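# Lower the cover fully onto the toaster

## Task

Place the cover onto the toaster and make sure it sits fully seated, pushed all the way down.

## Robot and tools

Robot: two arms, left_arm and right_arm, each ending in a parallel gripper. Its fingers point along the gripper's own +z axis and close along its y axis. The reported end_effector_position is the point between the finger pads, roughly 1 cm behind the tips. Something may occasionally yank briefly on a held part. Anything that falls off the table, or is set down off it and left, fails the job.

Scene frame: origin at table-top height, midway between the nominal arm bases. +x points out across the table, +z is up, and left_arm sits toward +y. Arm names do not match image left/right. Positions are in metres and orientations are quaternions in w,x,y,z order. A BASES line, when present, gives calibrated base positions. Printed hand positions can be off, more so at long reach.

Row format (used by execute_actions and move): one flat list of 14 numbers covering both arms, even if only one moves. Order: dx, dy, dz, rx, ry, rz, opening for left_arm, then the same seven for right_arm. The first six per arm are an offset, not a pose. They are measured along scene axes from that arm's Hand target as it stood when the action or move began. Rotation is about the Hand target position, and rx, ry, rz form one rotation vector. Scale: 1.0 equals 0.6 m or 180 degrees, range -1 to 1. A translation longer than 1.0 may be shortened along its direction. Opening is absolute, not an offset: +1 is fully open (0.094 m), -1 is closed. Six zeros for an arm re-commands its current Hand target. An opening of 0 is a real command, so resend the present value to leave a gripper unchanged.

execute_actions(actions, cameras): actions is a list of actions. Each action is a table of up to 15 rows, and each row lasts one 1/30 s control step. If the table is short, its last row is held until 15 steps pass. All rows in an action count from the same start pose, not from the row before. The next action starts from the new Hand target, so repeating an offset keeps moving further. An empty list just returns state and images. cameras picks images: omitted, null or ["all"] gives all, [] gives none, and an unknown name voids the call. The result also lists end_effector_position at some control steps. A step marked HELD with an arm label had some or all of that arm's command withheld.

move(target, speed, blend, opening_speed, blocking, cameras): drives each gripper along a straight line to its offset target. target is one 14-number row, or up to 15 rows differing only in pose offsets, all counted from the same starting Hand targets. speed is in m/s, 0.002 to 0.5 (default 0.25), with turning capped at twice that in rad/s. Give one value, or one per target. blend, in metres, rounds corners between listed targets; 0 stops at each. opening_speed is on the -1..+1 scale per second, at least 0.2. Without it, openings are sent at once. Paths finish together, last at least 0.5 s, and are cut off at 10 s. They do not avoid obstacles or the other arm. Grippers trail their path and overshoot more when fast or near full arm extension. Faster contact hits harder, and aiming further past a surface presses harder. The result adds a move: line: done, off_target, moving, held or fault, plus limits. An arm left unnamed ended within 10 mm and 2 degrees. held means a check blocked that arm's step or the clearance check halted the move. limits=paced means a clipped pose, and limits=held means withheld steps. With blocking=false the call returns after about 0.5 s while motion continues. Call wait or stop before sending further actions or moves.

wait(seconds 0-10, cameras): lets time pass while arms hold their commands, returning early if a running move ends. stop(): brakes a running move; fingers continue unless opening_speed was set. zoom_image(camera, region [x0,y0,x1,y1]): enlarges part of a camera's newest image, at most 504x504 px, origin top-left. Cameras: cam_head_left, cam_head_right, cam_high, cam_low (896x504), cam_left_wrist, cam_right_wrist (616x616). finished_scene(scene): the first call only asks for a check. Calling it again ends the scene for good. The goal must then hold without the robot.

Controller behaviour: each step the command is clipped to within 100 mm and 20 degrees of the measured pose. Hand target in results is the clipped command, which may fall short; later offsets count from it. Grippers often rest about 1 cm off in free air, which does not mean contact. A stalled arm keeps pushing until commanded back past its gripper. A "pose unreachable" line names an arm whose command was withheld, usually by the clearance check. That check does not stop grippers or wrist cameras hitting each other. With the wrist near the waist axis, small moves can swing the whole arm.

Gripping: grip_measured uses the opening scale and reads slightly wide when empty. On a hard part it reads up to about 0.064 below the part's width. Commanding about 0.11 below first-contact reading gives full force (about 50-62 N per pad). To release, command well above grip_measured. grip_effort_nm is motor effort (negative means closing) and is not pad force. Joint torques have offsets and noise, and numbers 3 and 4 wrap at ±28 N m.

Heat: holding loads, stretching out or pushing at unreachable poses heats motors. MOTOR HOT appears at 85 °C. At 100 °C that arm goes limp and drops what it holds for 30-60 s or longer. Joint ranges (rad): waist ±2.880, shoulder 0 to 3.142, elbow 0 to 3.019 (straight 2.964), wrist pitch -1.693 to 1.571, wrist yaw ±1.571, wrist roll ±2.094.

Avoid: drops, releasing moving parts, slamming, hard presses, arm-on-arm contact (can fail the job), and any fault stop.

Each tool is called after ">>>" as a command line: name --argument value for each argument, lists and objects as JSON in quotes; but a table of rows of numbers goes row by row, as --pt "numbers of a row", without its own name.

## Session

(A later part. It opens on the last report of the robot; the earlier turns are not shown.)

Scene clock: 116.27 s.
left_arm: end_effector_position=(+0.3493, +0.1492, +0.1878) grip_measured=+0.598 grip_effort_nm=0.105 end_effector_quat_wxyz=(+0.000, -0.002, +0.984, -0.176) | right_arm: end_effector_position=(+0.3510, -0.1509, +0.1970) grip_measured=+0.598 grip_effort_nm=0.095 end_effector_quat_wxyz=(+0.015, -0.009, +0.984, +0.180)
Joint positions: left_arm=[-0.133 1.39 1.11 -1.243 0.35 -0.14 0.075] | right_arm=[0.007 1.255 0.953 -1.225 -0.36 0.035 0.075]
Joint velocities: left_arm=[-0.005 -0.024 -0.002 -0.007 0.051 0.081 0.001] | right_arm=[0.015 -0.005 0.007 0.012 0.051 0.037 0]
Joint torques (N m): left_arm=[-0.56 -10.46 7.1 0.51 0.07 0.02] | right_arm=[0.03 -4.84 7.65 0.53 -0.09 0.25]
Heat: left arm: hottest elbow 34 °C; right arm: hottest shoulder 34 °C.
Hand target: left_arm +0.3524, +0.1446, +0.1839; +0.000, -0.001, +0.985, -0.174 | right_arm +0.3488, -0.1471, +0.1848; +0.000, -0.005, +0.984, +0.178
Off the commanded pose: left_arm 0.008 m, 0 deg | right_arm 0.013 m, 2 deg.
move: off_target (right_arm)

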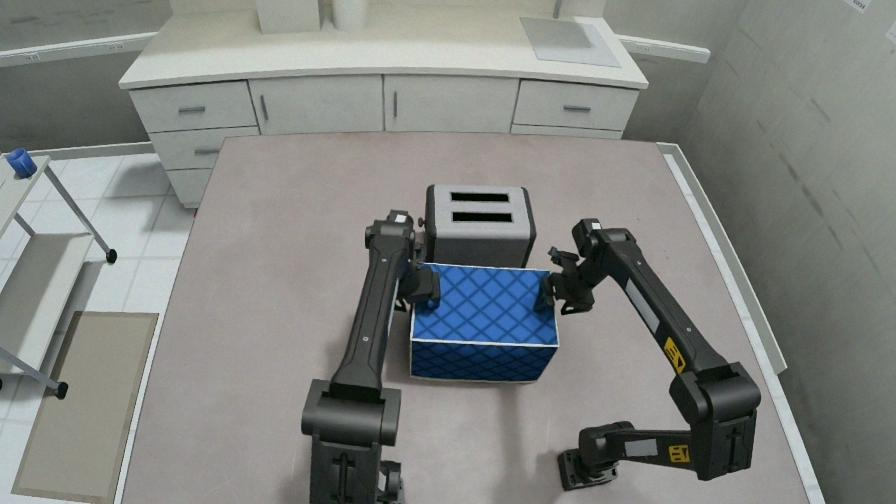

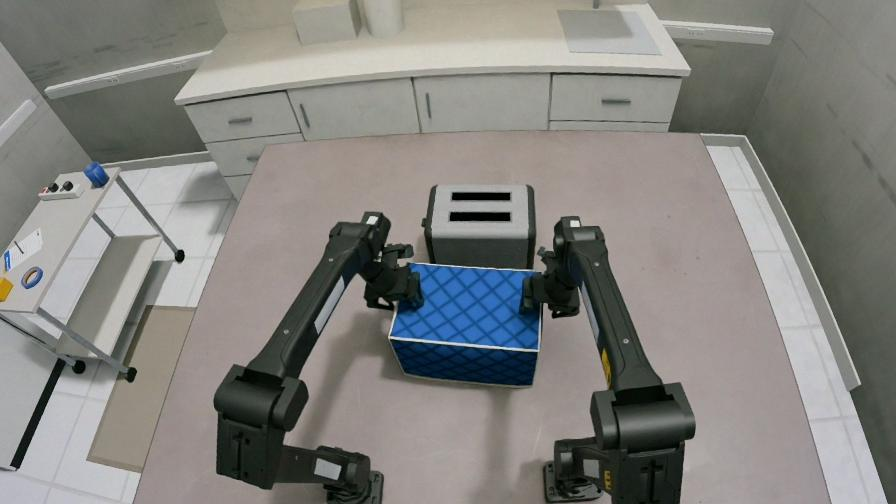

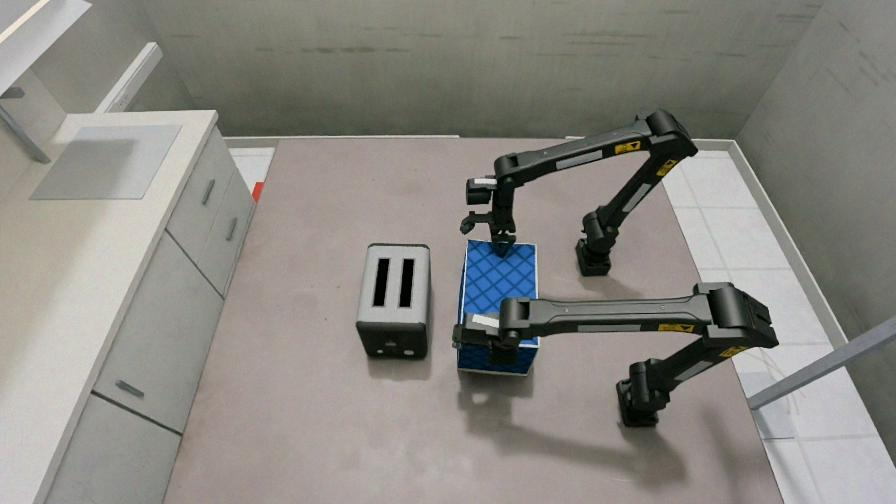

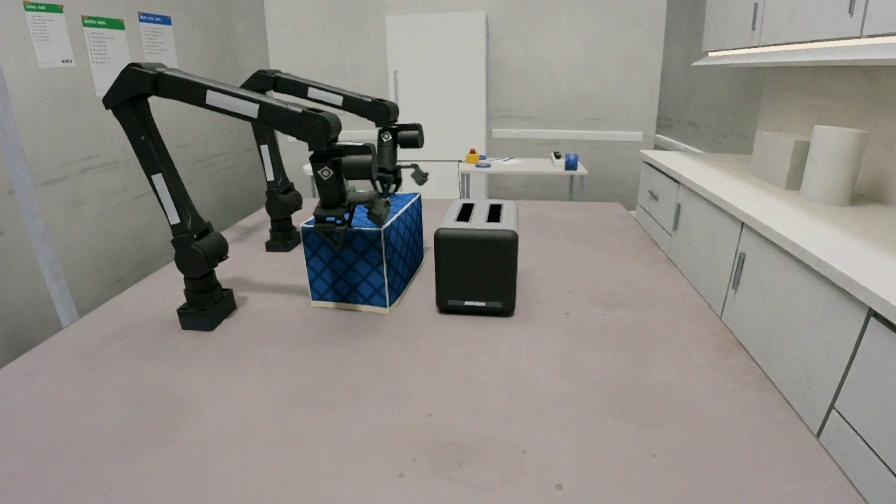

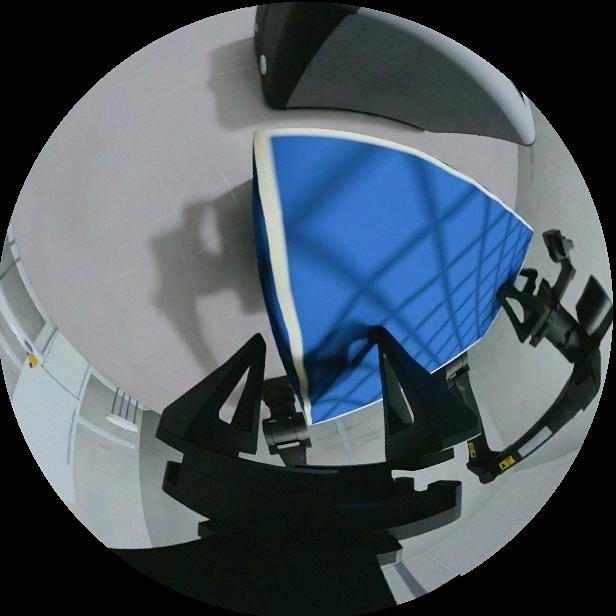

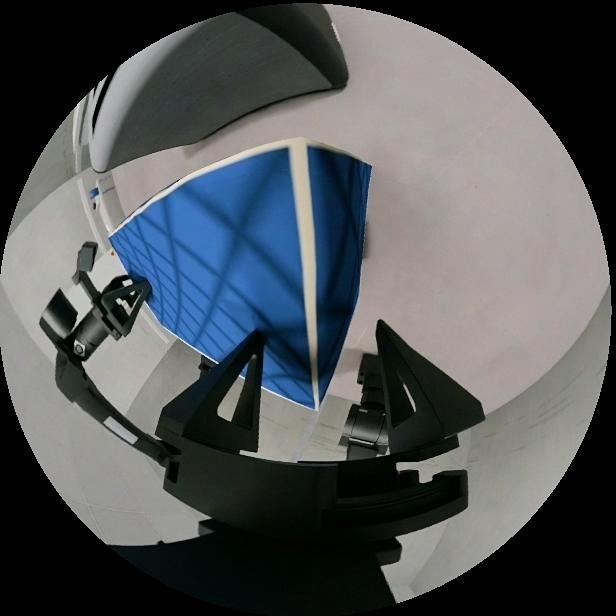

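>>> move --target '[0,0,-0.05,0,0,0,0.6,0,0,-0.058,0,0,0,0.6]' --speed 0.06 --cameras '[]'

>>> move --target '[0,0,0,0,0,0,-1,0,0,0,0,0,0,-1]' --opening_speed 1

Scene clock: 123.20 s.
left_arm: end_effector_position=(+0.3499, +0.1492, +0.1619) grip_measured=+0.598 grip_effort_nm=0.095 end_effector_quat_wxyz=(+0.005, -0.001, +0.984, -0.176) | right_arm: end_effector_position=(+0.3526, -0.1508, +0.1653) grip_measured=+0.598 grip_effort_nm=0.095 end_effector_quat_wxyz=(+0.019, -0.009, +0.983, +0.180)
Joint positions: left_arm=[-0.133 1.407 1.055 -1.161 0.35 -0.14 0.075] | right_arm=[0.007 1.286 0.892 -1.125 -0.36 0.035 0.075]
Joint velocities: left_arm=[0.005 0.005 0.002 -0.007 0.037 -0.022 -0.001] | right_arm=[-0.005 -0.024 -0.002 0.012 -0.007 -0.066 0]
Joint torques (N m): left_arm=[-1.08 -9.88 6.91 0.55 0.09 0] | right_arm=[-0.03 -4.66 7.05 0.66 -0.08 0.27]
Heat: left arm: hottest elbow 34 °C; right arm: hottest shoulder 34 °C.
Hand target: left_arm +0.3525, +0.1451, +0.1541; +0.000, -0.001, +0.985, -0.174 | right_arm +0.3484, -0.1471, +0.1500; +0.000, -0.005, +0.984, +0.178
Off the commanded pose: left_arm 0.010 m, 1 deg | right_arm 0.016 m, 2 deg.
move: off_target (right_arm)
No camera images: "cameras" was empty.

Scene clock: 125.03 s.
left_arm: end_effector_position=(+0.3495, +0.1484, +0.1615) grip_measured=-0.894 grip_effort_nm=-1.028 end_effector_quat_wxyz=(+0.004, -0.001, +0.984, -0.177) | right_arm: end_effector_position=(+0.3536, -0.1501, +0.1650) grip_measured=-0.907 grip_effort_nm=-1.004 end_effector_quat_wxyz=(+0.020, -0.008, +0.984, +0.180)
Joint positions: left_arm=[-0.134 1.408 1.054 -1.16 0.351 -0.142 0.005] | right_arm=[0.01 1.287 0.892 -1.12 -0.359 0.04 0.004]
Joint velocities: left_arm=[-0.034 0.005 -0.012 0.012 -0.037 0.007 -0.001] | right_arm=[-0.005 -0.005 -0.017 0.007 -0.022 -0.022 0]
Joint torques (N m): left_arm=[-1.2 -9.93 7.04 0.55 0.03 0.03] | right_arm=[-0.21 -4.6 7.02 0.42 -0.12 0.2]
Heat: left arm: hottest elbow 34 °C; right arm: hottest shoulder 34 °C.
Hand target: left_arm +0.3524, +0.1451, +0.1539; +0.000, -0.001, +0.985, -0.174 | right_arm +0.3483, -0.1472, +0.1499; +0.000, -0.005, +0.984, +0.178
Off the commanded pose: left_arm 0.009 m, 1 deg | right_arm 0.016 m, 2 deg.
move: off_target (right_arm)

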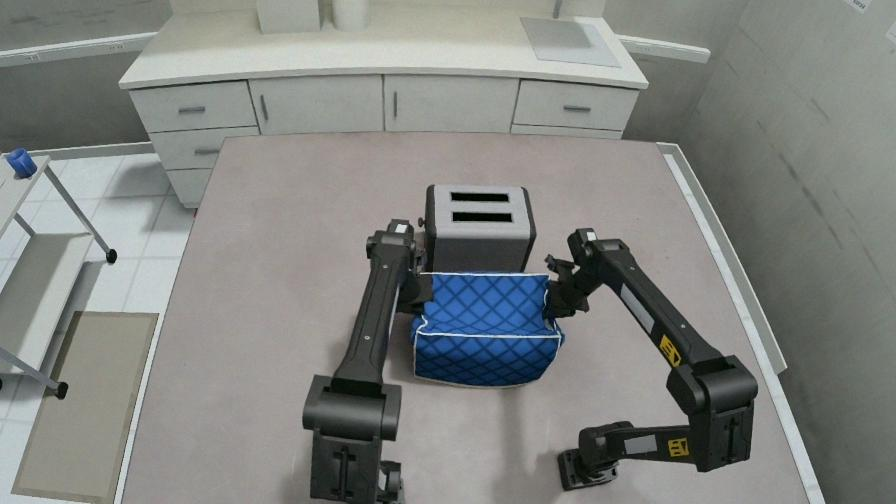

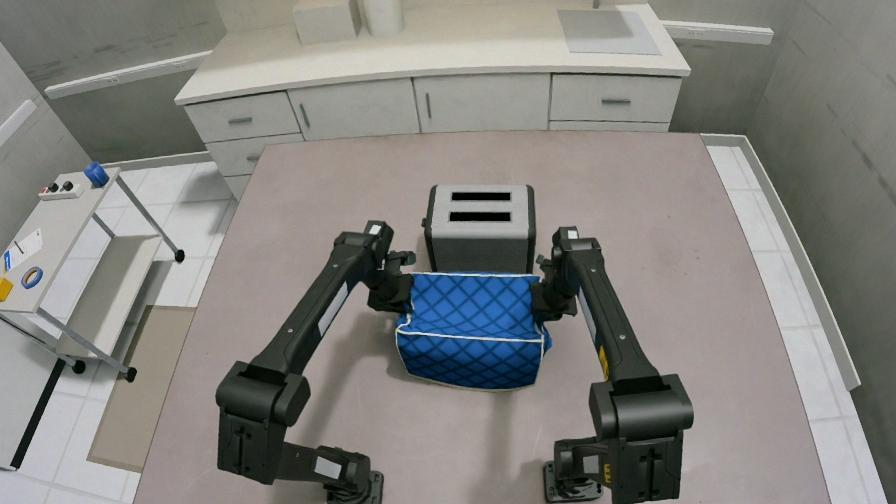

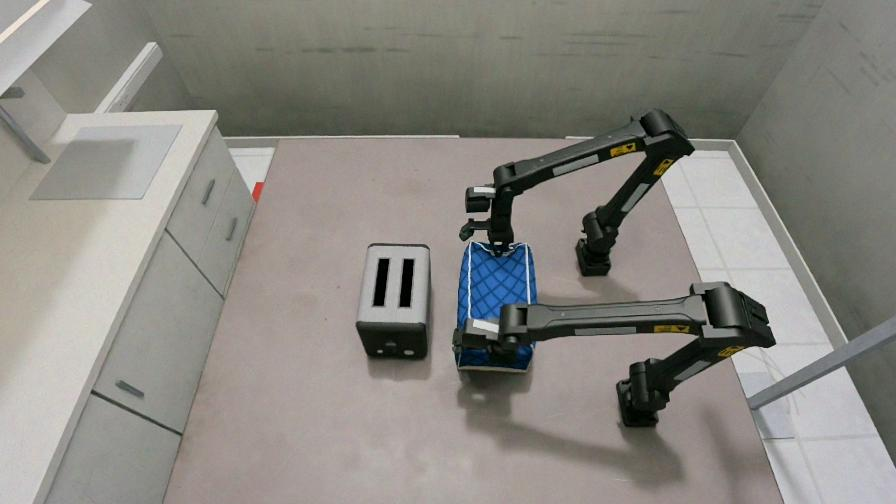

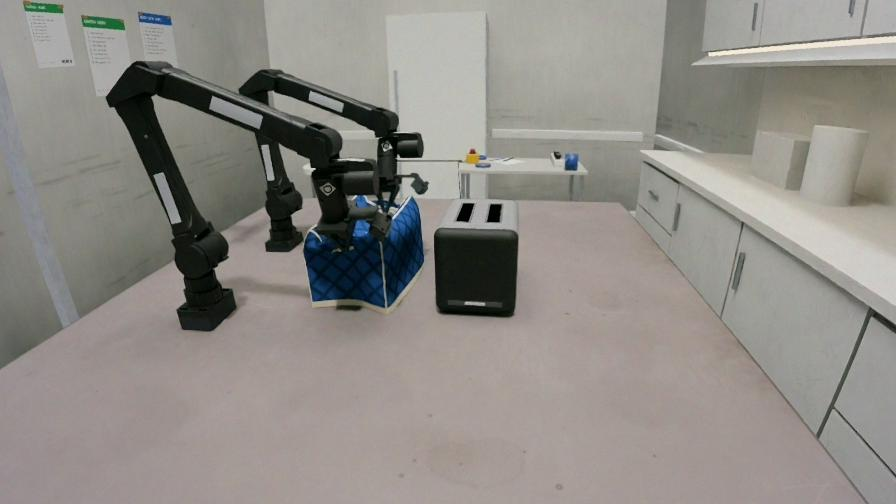

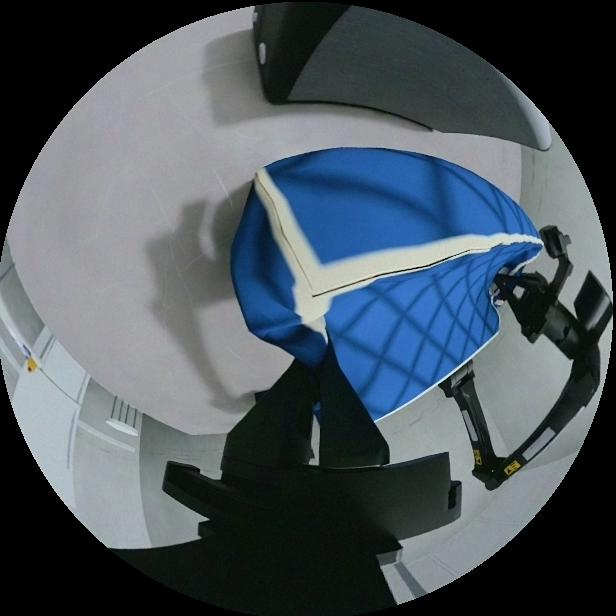

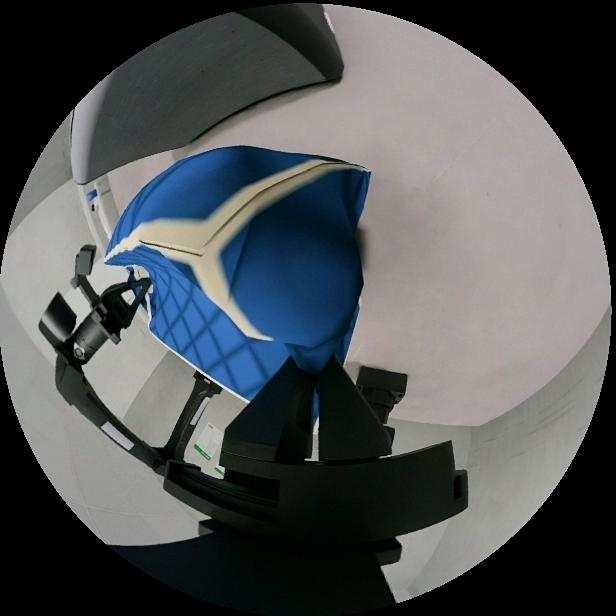

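>>> move --target '[0,0.012,0.42,0,0,0,-1,0,-0.012,0.42,0,0,0,-1]' --speed 0.12

Scene clock: 134.07 s.
left_arm: end_effector_position=(+0.3492, +0.1480, +0.3814) grip_measured=-0.894 grip_effort_nm=-1.028 end_effector_quat_wxyz=(+0.032, -0.009, +0.983, -0.183) | right_arm: end_effector_position=(+0.3457, -0.1494, +0.3770) grip_measured=-0.911 grip_effort_nm=-1.033 end_effector_quat_wxyz=(+0.033, -0.001, +0.983, +0.183)
Joint positions: left_arm=[-0.134 1.334 1.564 -1.681 0.354 -0.169 0.005] | right_arm=[0.01 1.188 1.372 -1.669 -0.364 0.06 0.004]
Joint velocities: left_arm=[-0.005 0.005 0.007 0.017 0.081 -0.022 0] | right_arm=[-0.005 -0.005 0.002 0.002 0.007 0.037 0]
Joint torques (N m): left_arm=[-0.09 -12.22 10.67 -0.03 0 -0.05] | right_arm=[-1.85 -6.53 14.08 -0.01 0.11 0.25]
Heat: left arm: hottest elbow 34 °C; right arm: hottest shoulder 34 °C.
Hand target: left_arm +0.3520, +0.1486, +0.4057; +0.000, +0.000, +0.985, -0.175 | right_arm +0.3516, -0.1547, +0.4024; +0.000, -0.005, +0.984, +0.178
Off the commanded pose: left_arm 0.025 m, 4 deg | right_arm 0.026 m, 4 deg.
joint sent to its limit (left arm) — joint 4 (wrist pitch), lower limit. The joint targets are off in position and orientation.
joint sent to its limit (right arm) — joint 4 (wrist pitch), lower limit. The joint targets are off in orientation, not in position.
move: off_target (left_arm, right_arm)

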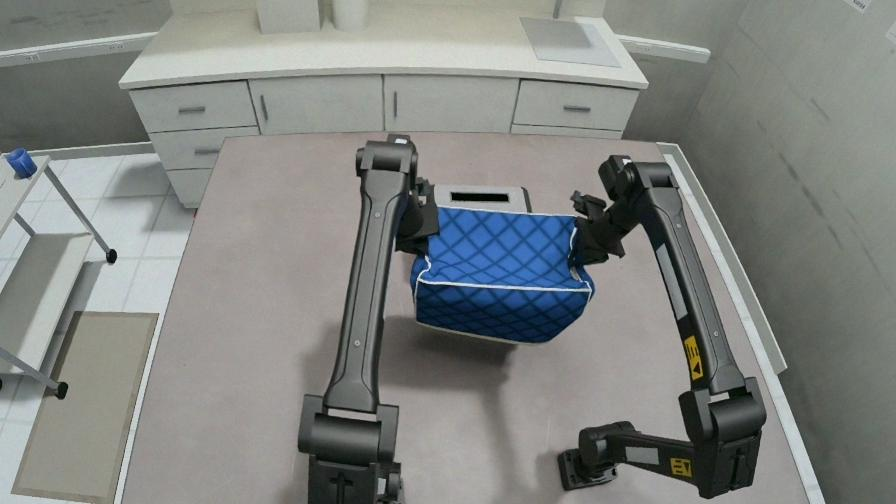

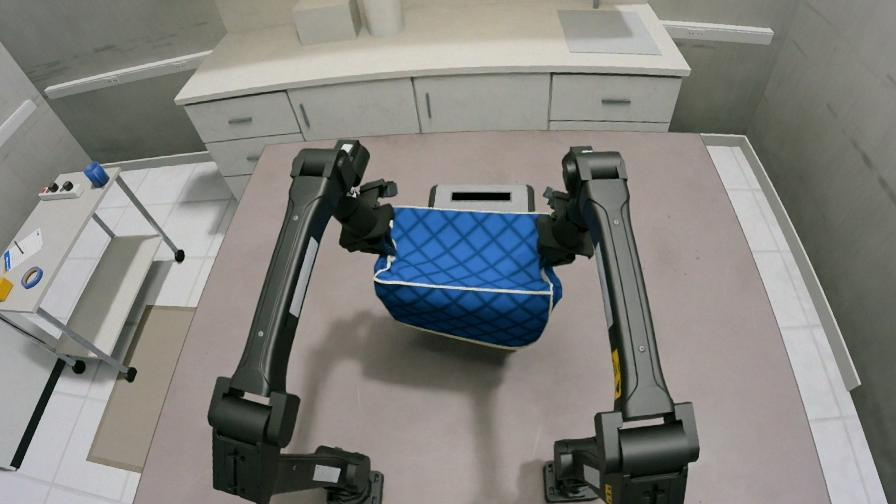

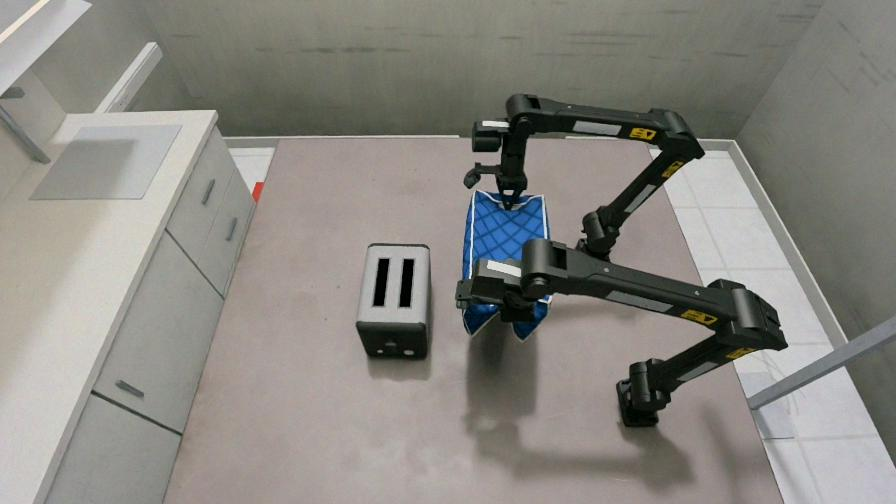

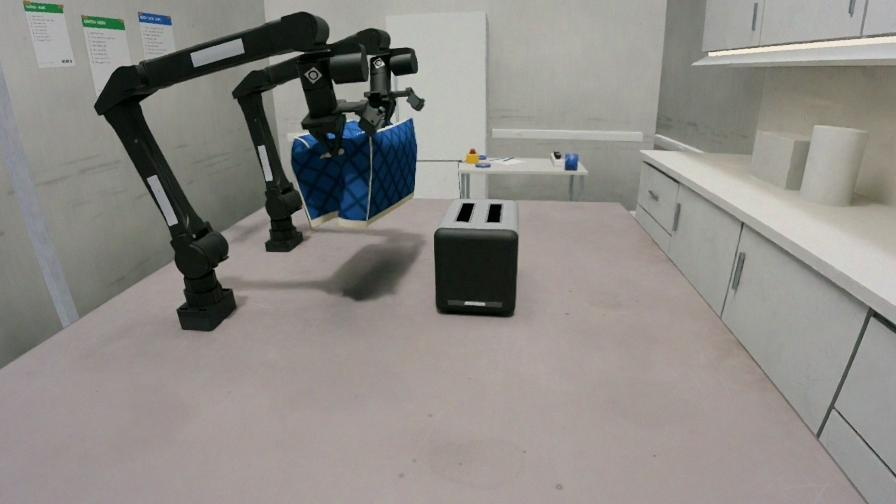

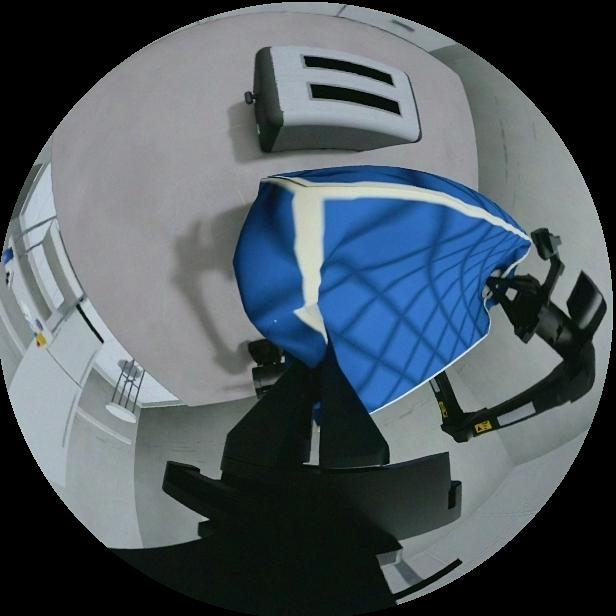

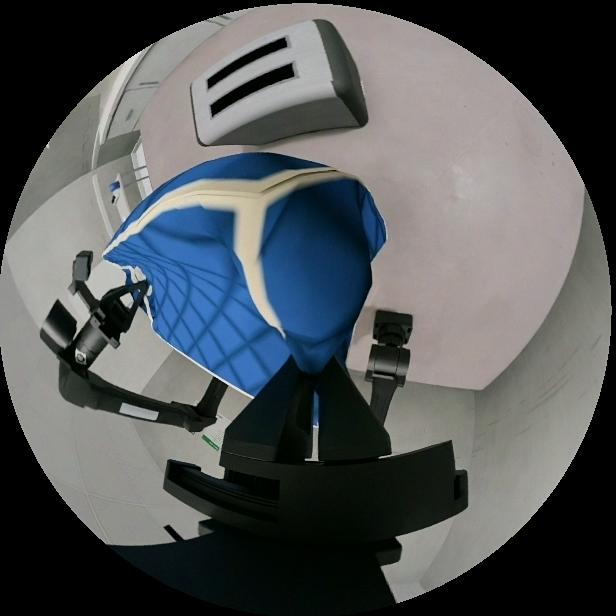

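>>> move --pt "0.15 0.02 0.09 0 0 0 -1 0.15 -0.035 0.1 0 0 0 -1" --pt "0.45 0.01 0.09 0 0 0 -1 0.45 -0.045 0.1 0 0 0 -1" --speed 0.12 --blend 0.03

Scene clock: 146.70 s.
left_arm: end_effector_position=(+0.6160, +0.1361, +0.4505) grip_measured=-0.894 grip_effort_nm=-1.023 end_effector_quat_wxyz=(+0.183, -0.015, +0.958, -0.220) | right_arm: end_effector_position=(+0.6108, -0.1686, +0.4494) grip_measured=-0.911 grip_effort_nm=-1.028 end_effector_quat_wxyz=(+0.151, +0.006, +0.969, +0.194)
Joint positions: left_arm=[-0.09 1.99 2.538 -1.681 0.395 -0.206 0.005] | right_arm=[-0.048 1.811 2.229 -1.67 -0.387 0.065 0.004]
Joint velocities: left_arm=[0.005 -0.005 -0.002 -0.002 -0.022 0.066 -0.001] | right_arm=[-0.005 -0.015 0.017 -0.017 0.022 -0.007 0]
Joint torques (N m): left_arm=[1.44 -20.54 10.26 0.35 0.19 -0.04] | right_arm=[-2.49 -12.34 14.12 0.35 -0.19 0.3]
Heat: left arm: hottest elbow 36 °C; right arm: hottest shoulder 33 °C.
Hand target: left_arm +0.6225, +0.1517, +0.4632; +0.016, +0.001, +0.984, -0.180 | right_arm +0.6223, -0.1807, +0.4586; +0.000, -0.005, +0.984, +0.177
Off the commanded pose: left_arm 0.022 m, 22 deg; orientation clipped | right_arm 0.021 m, 18 deg.
joint sent to its limit (left arm) — joint 4 (wrist pitch), lower limit. The joint targets are off in position and orientation.
joint sent to its limit (right arm) — joint 4 (wrist pitch), lower limit. The joint targets are off in position and orientation.
move: off_target (left_arm, right_arm); limits=paced

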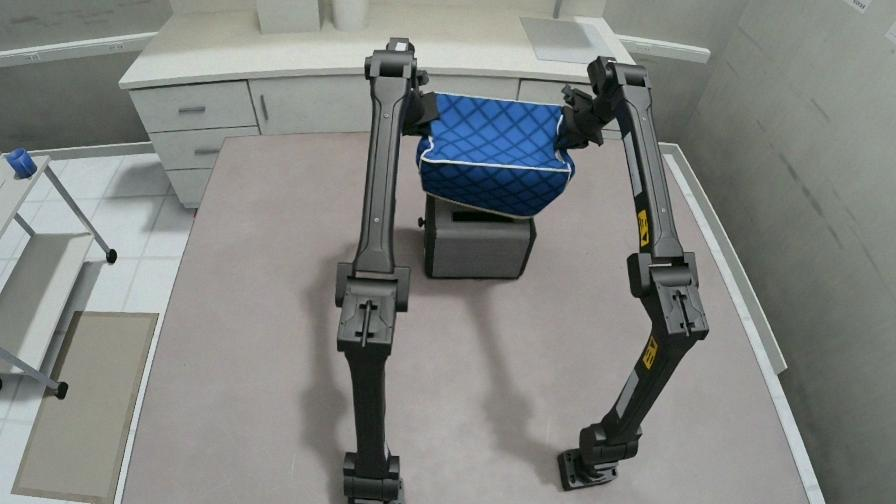

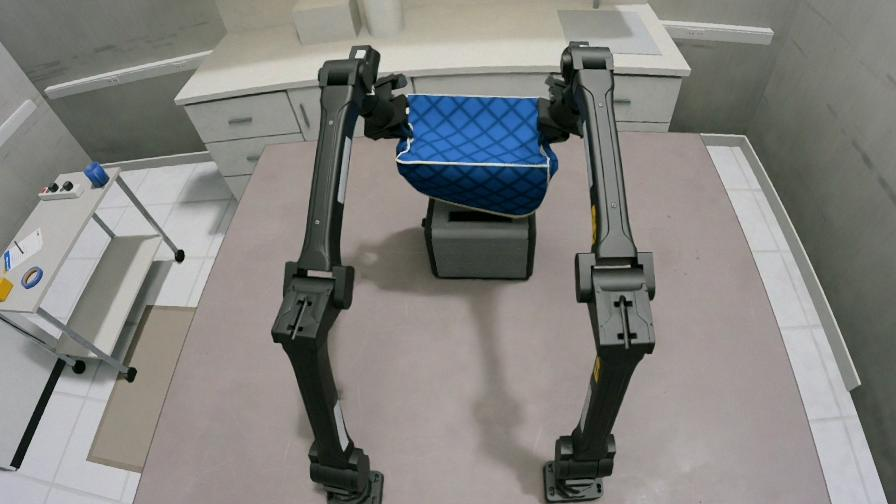

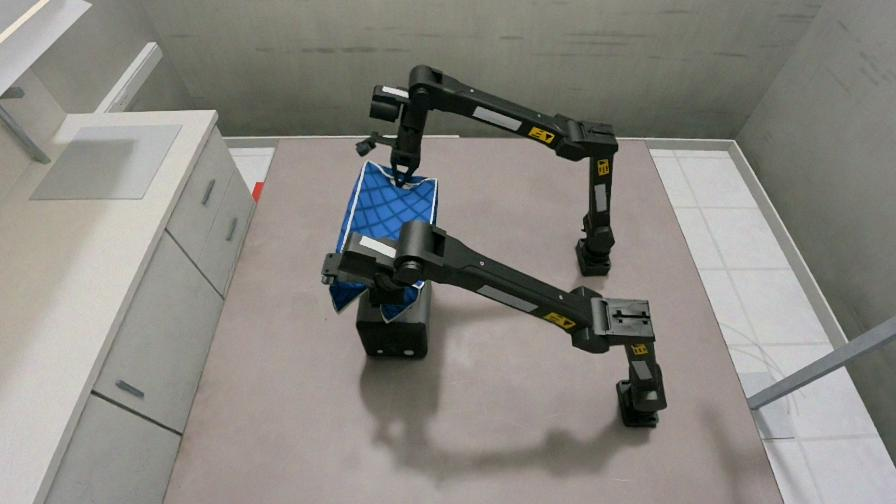

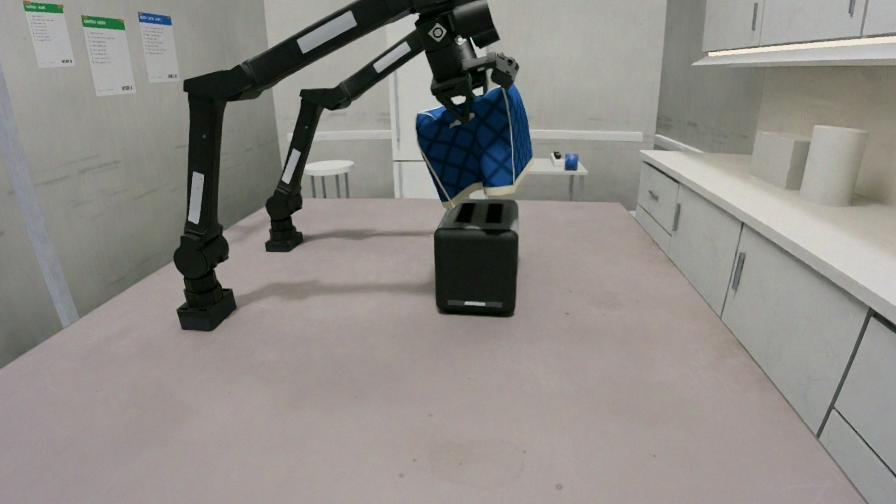

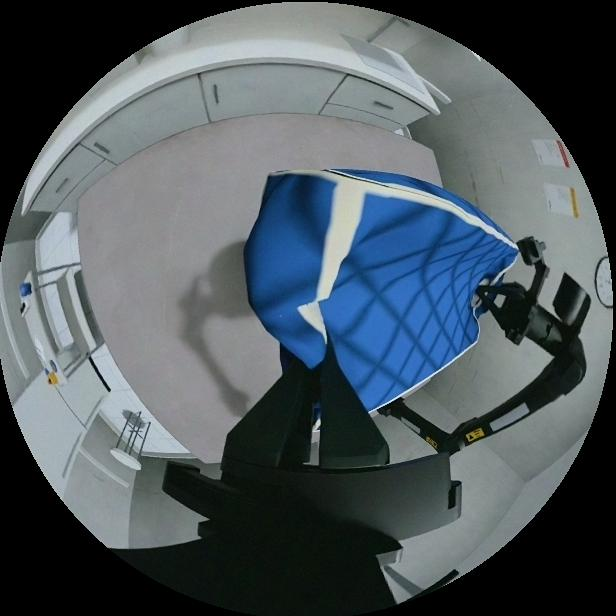

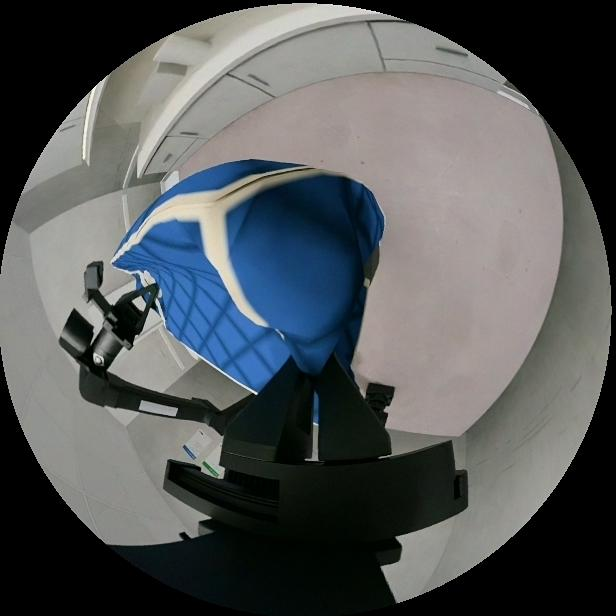

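>>> move --target '[0,0.02,-0.09,0,0,0,-1,0,-0.01,-0.08,0,0,0,-1]' --speed 0.08

>>> zoom_image --camera "cam_low" --region '[380, 60, 580, 260]'

Scene clock: 153.47 s.
left_arm: end_effector_position=(+0.6143, +0.1397, +0.4186) grip_measured=-0.894 grip_effort_nm=-1.028 end_effector_quat_wxyz=(+0.150, -0.009, +0.965, -0.215) | right_arm: end_effector_position=(+0.6143, -0.1686, +0.4320) grip_measured=-0.911 grip_effort_nm=-1.033 end_effector_quat_wxyz=(+0.135, +0.003, +0.972, +0.194)
Joint positions: left_arm=[-0.084 1.99 2.463 -1.682 0.399 -0.172 0.005] | right_arm=[-0.049 1.829 2.213 -1.671 -0.389 0.05 0.004]
Joint velocities: left_arm=[-0.015 -0.015 -0.007 -0.007 0.007 -0.051 0] | right_arm=[-0.015 -0.005 -0.007 -0.002 0.007 0.037 0]
Joint torques (N m): left_arm=[2.61 -20.31 7.36 0.24 -0.24 0.16] | right_arm=[-3.25 -12.69 8.16 0.31 0.11 0.01]
Heat: left arm: hottest elbow 36 °C; right arm: hottest shoulder 34 °C.
Hand target: left_arm +0.6228, +0.1646, +0.4094; +0.017, +0.000, +0.984, -0.180 | right_arm +0.6218, -0.1867, +0.4103; +0.000, -0.004, +0.984, +0.177
Off the commanded pose: left_arm 0.027 m, 16 deg | right_arm 0.029 m, 16 deg.
joint sent to its limit (left arm) — joint 4 (wrist pitch), lower limit. The joint targets are off in orientation, not in position.
joint sent to its limit (right arm) — joint 4 (wrist pitch), lower limit. The joint targets are off in orientation, not in position.
move: off_target (left_arm, right_arm)

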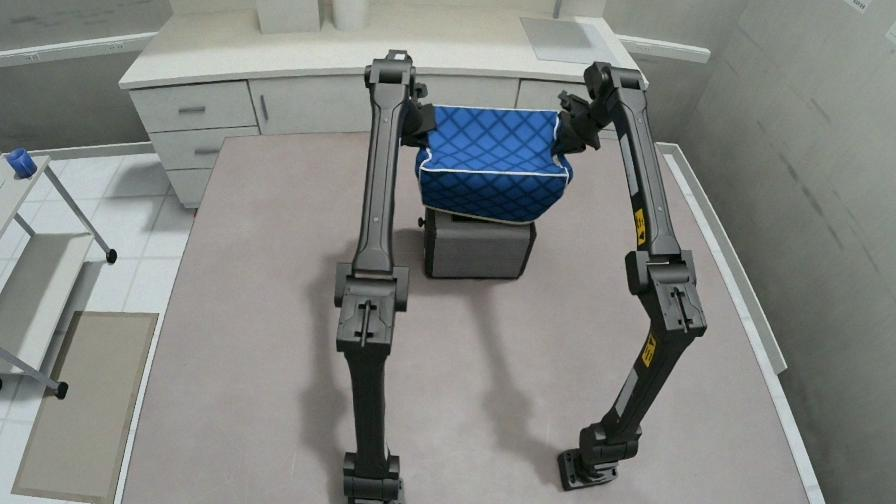

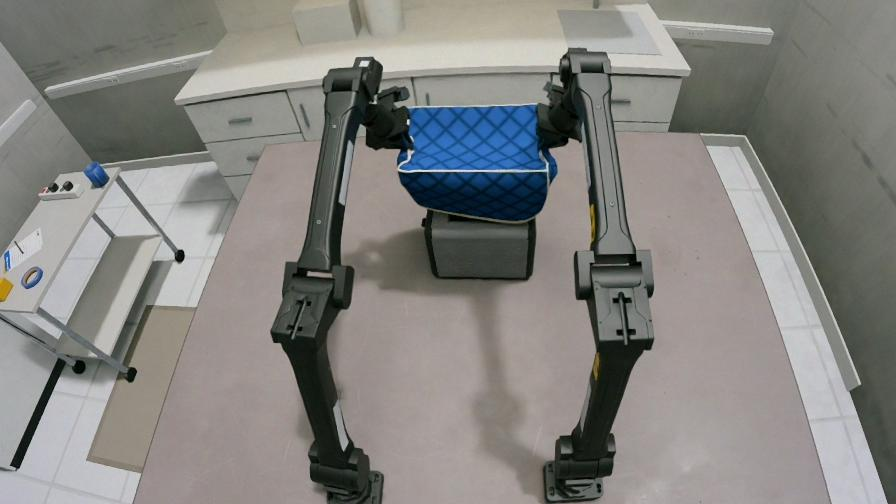

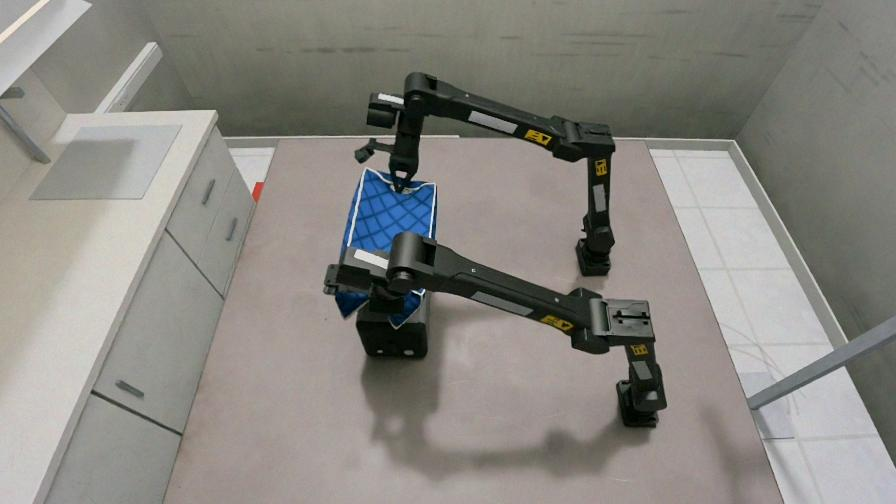

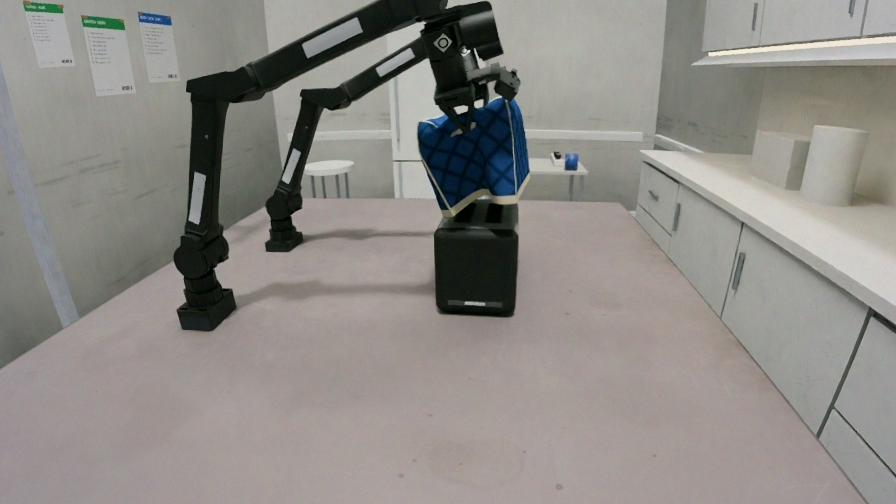

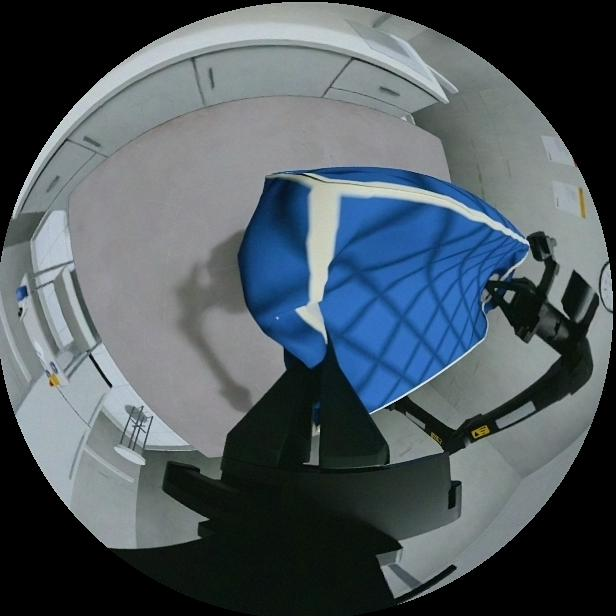

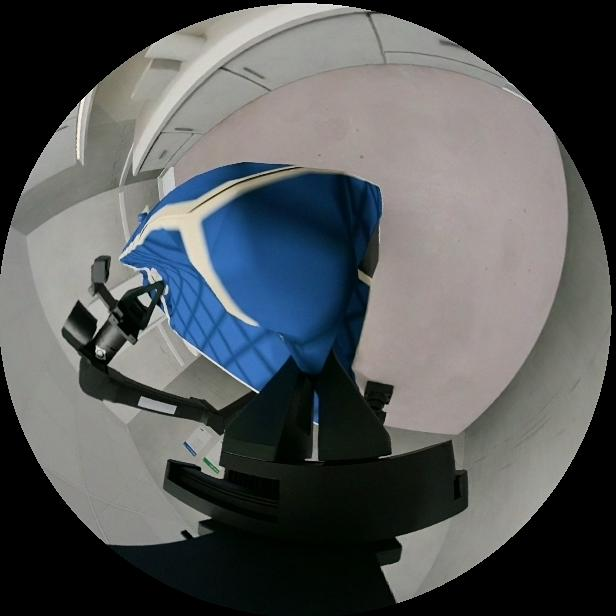

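Scaled by 2.520.

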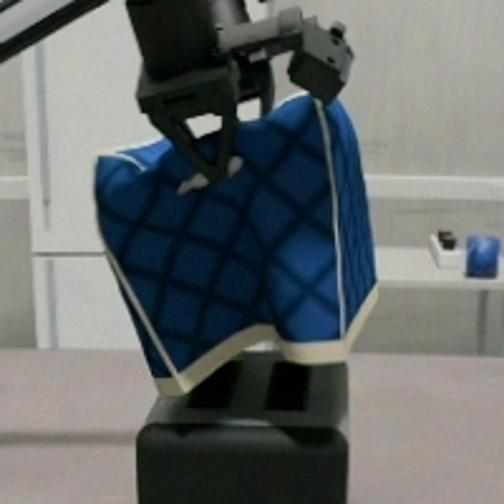

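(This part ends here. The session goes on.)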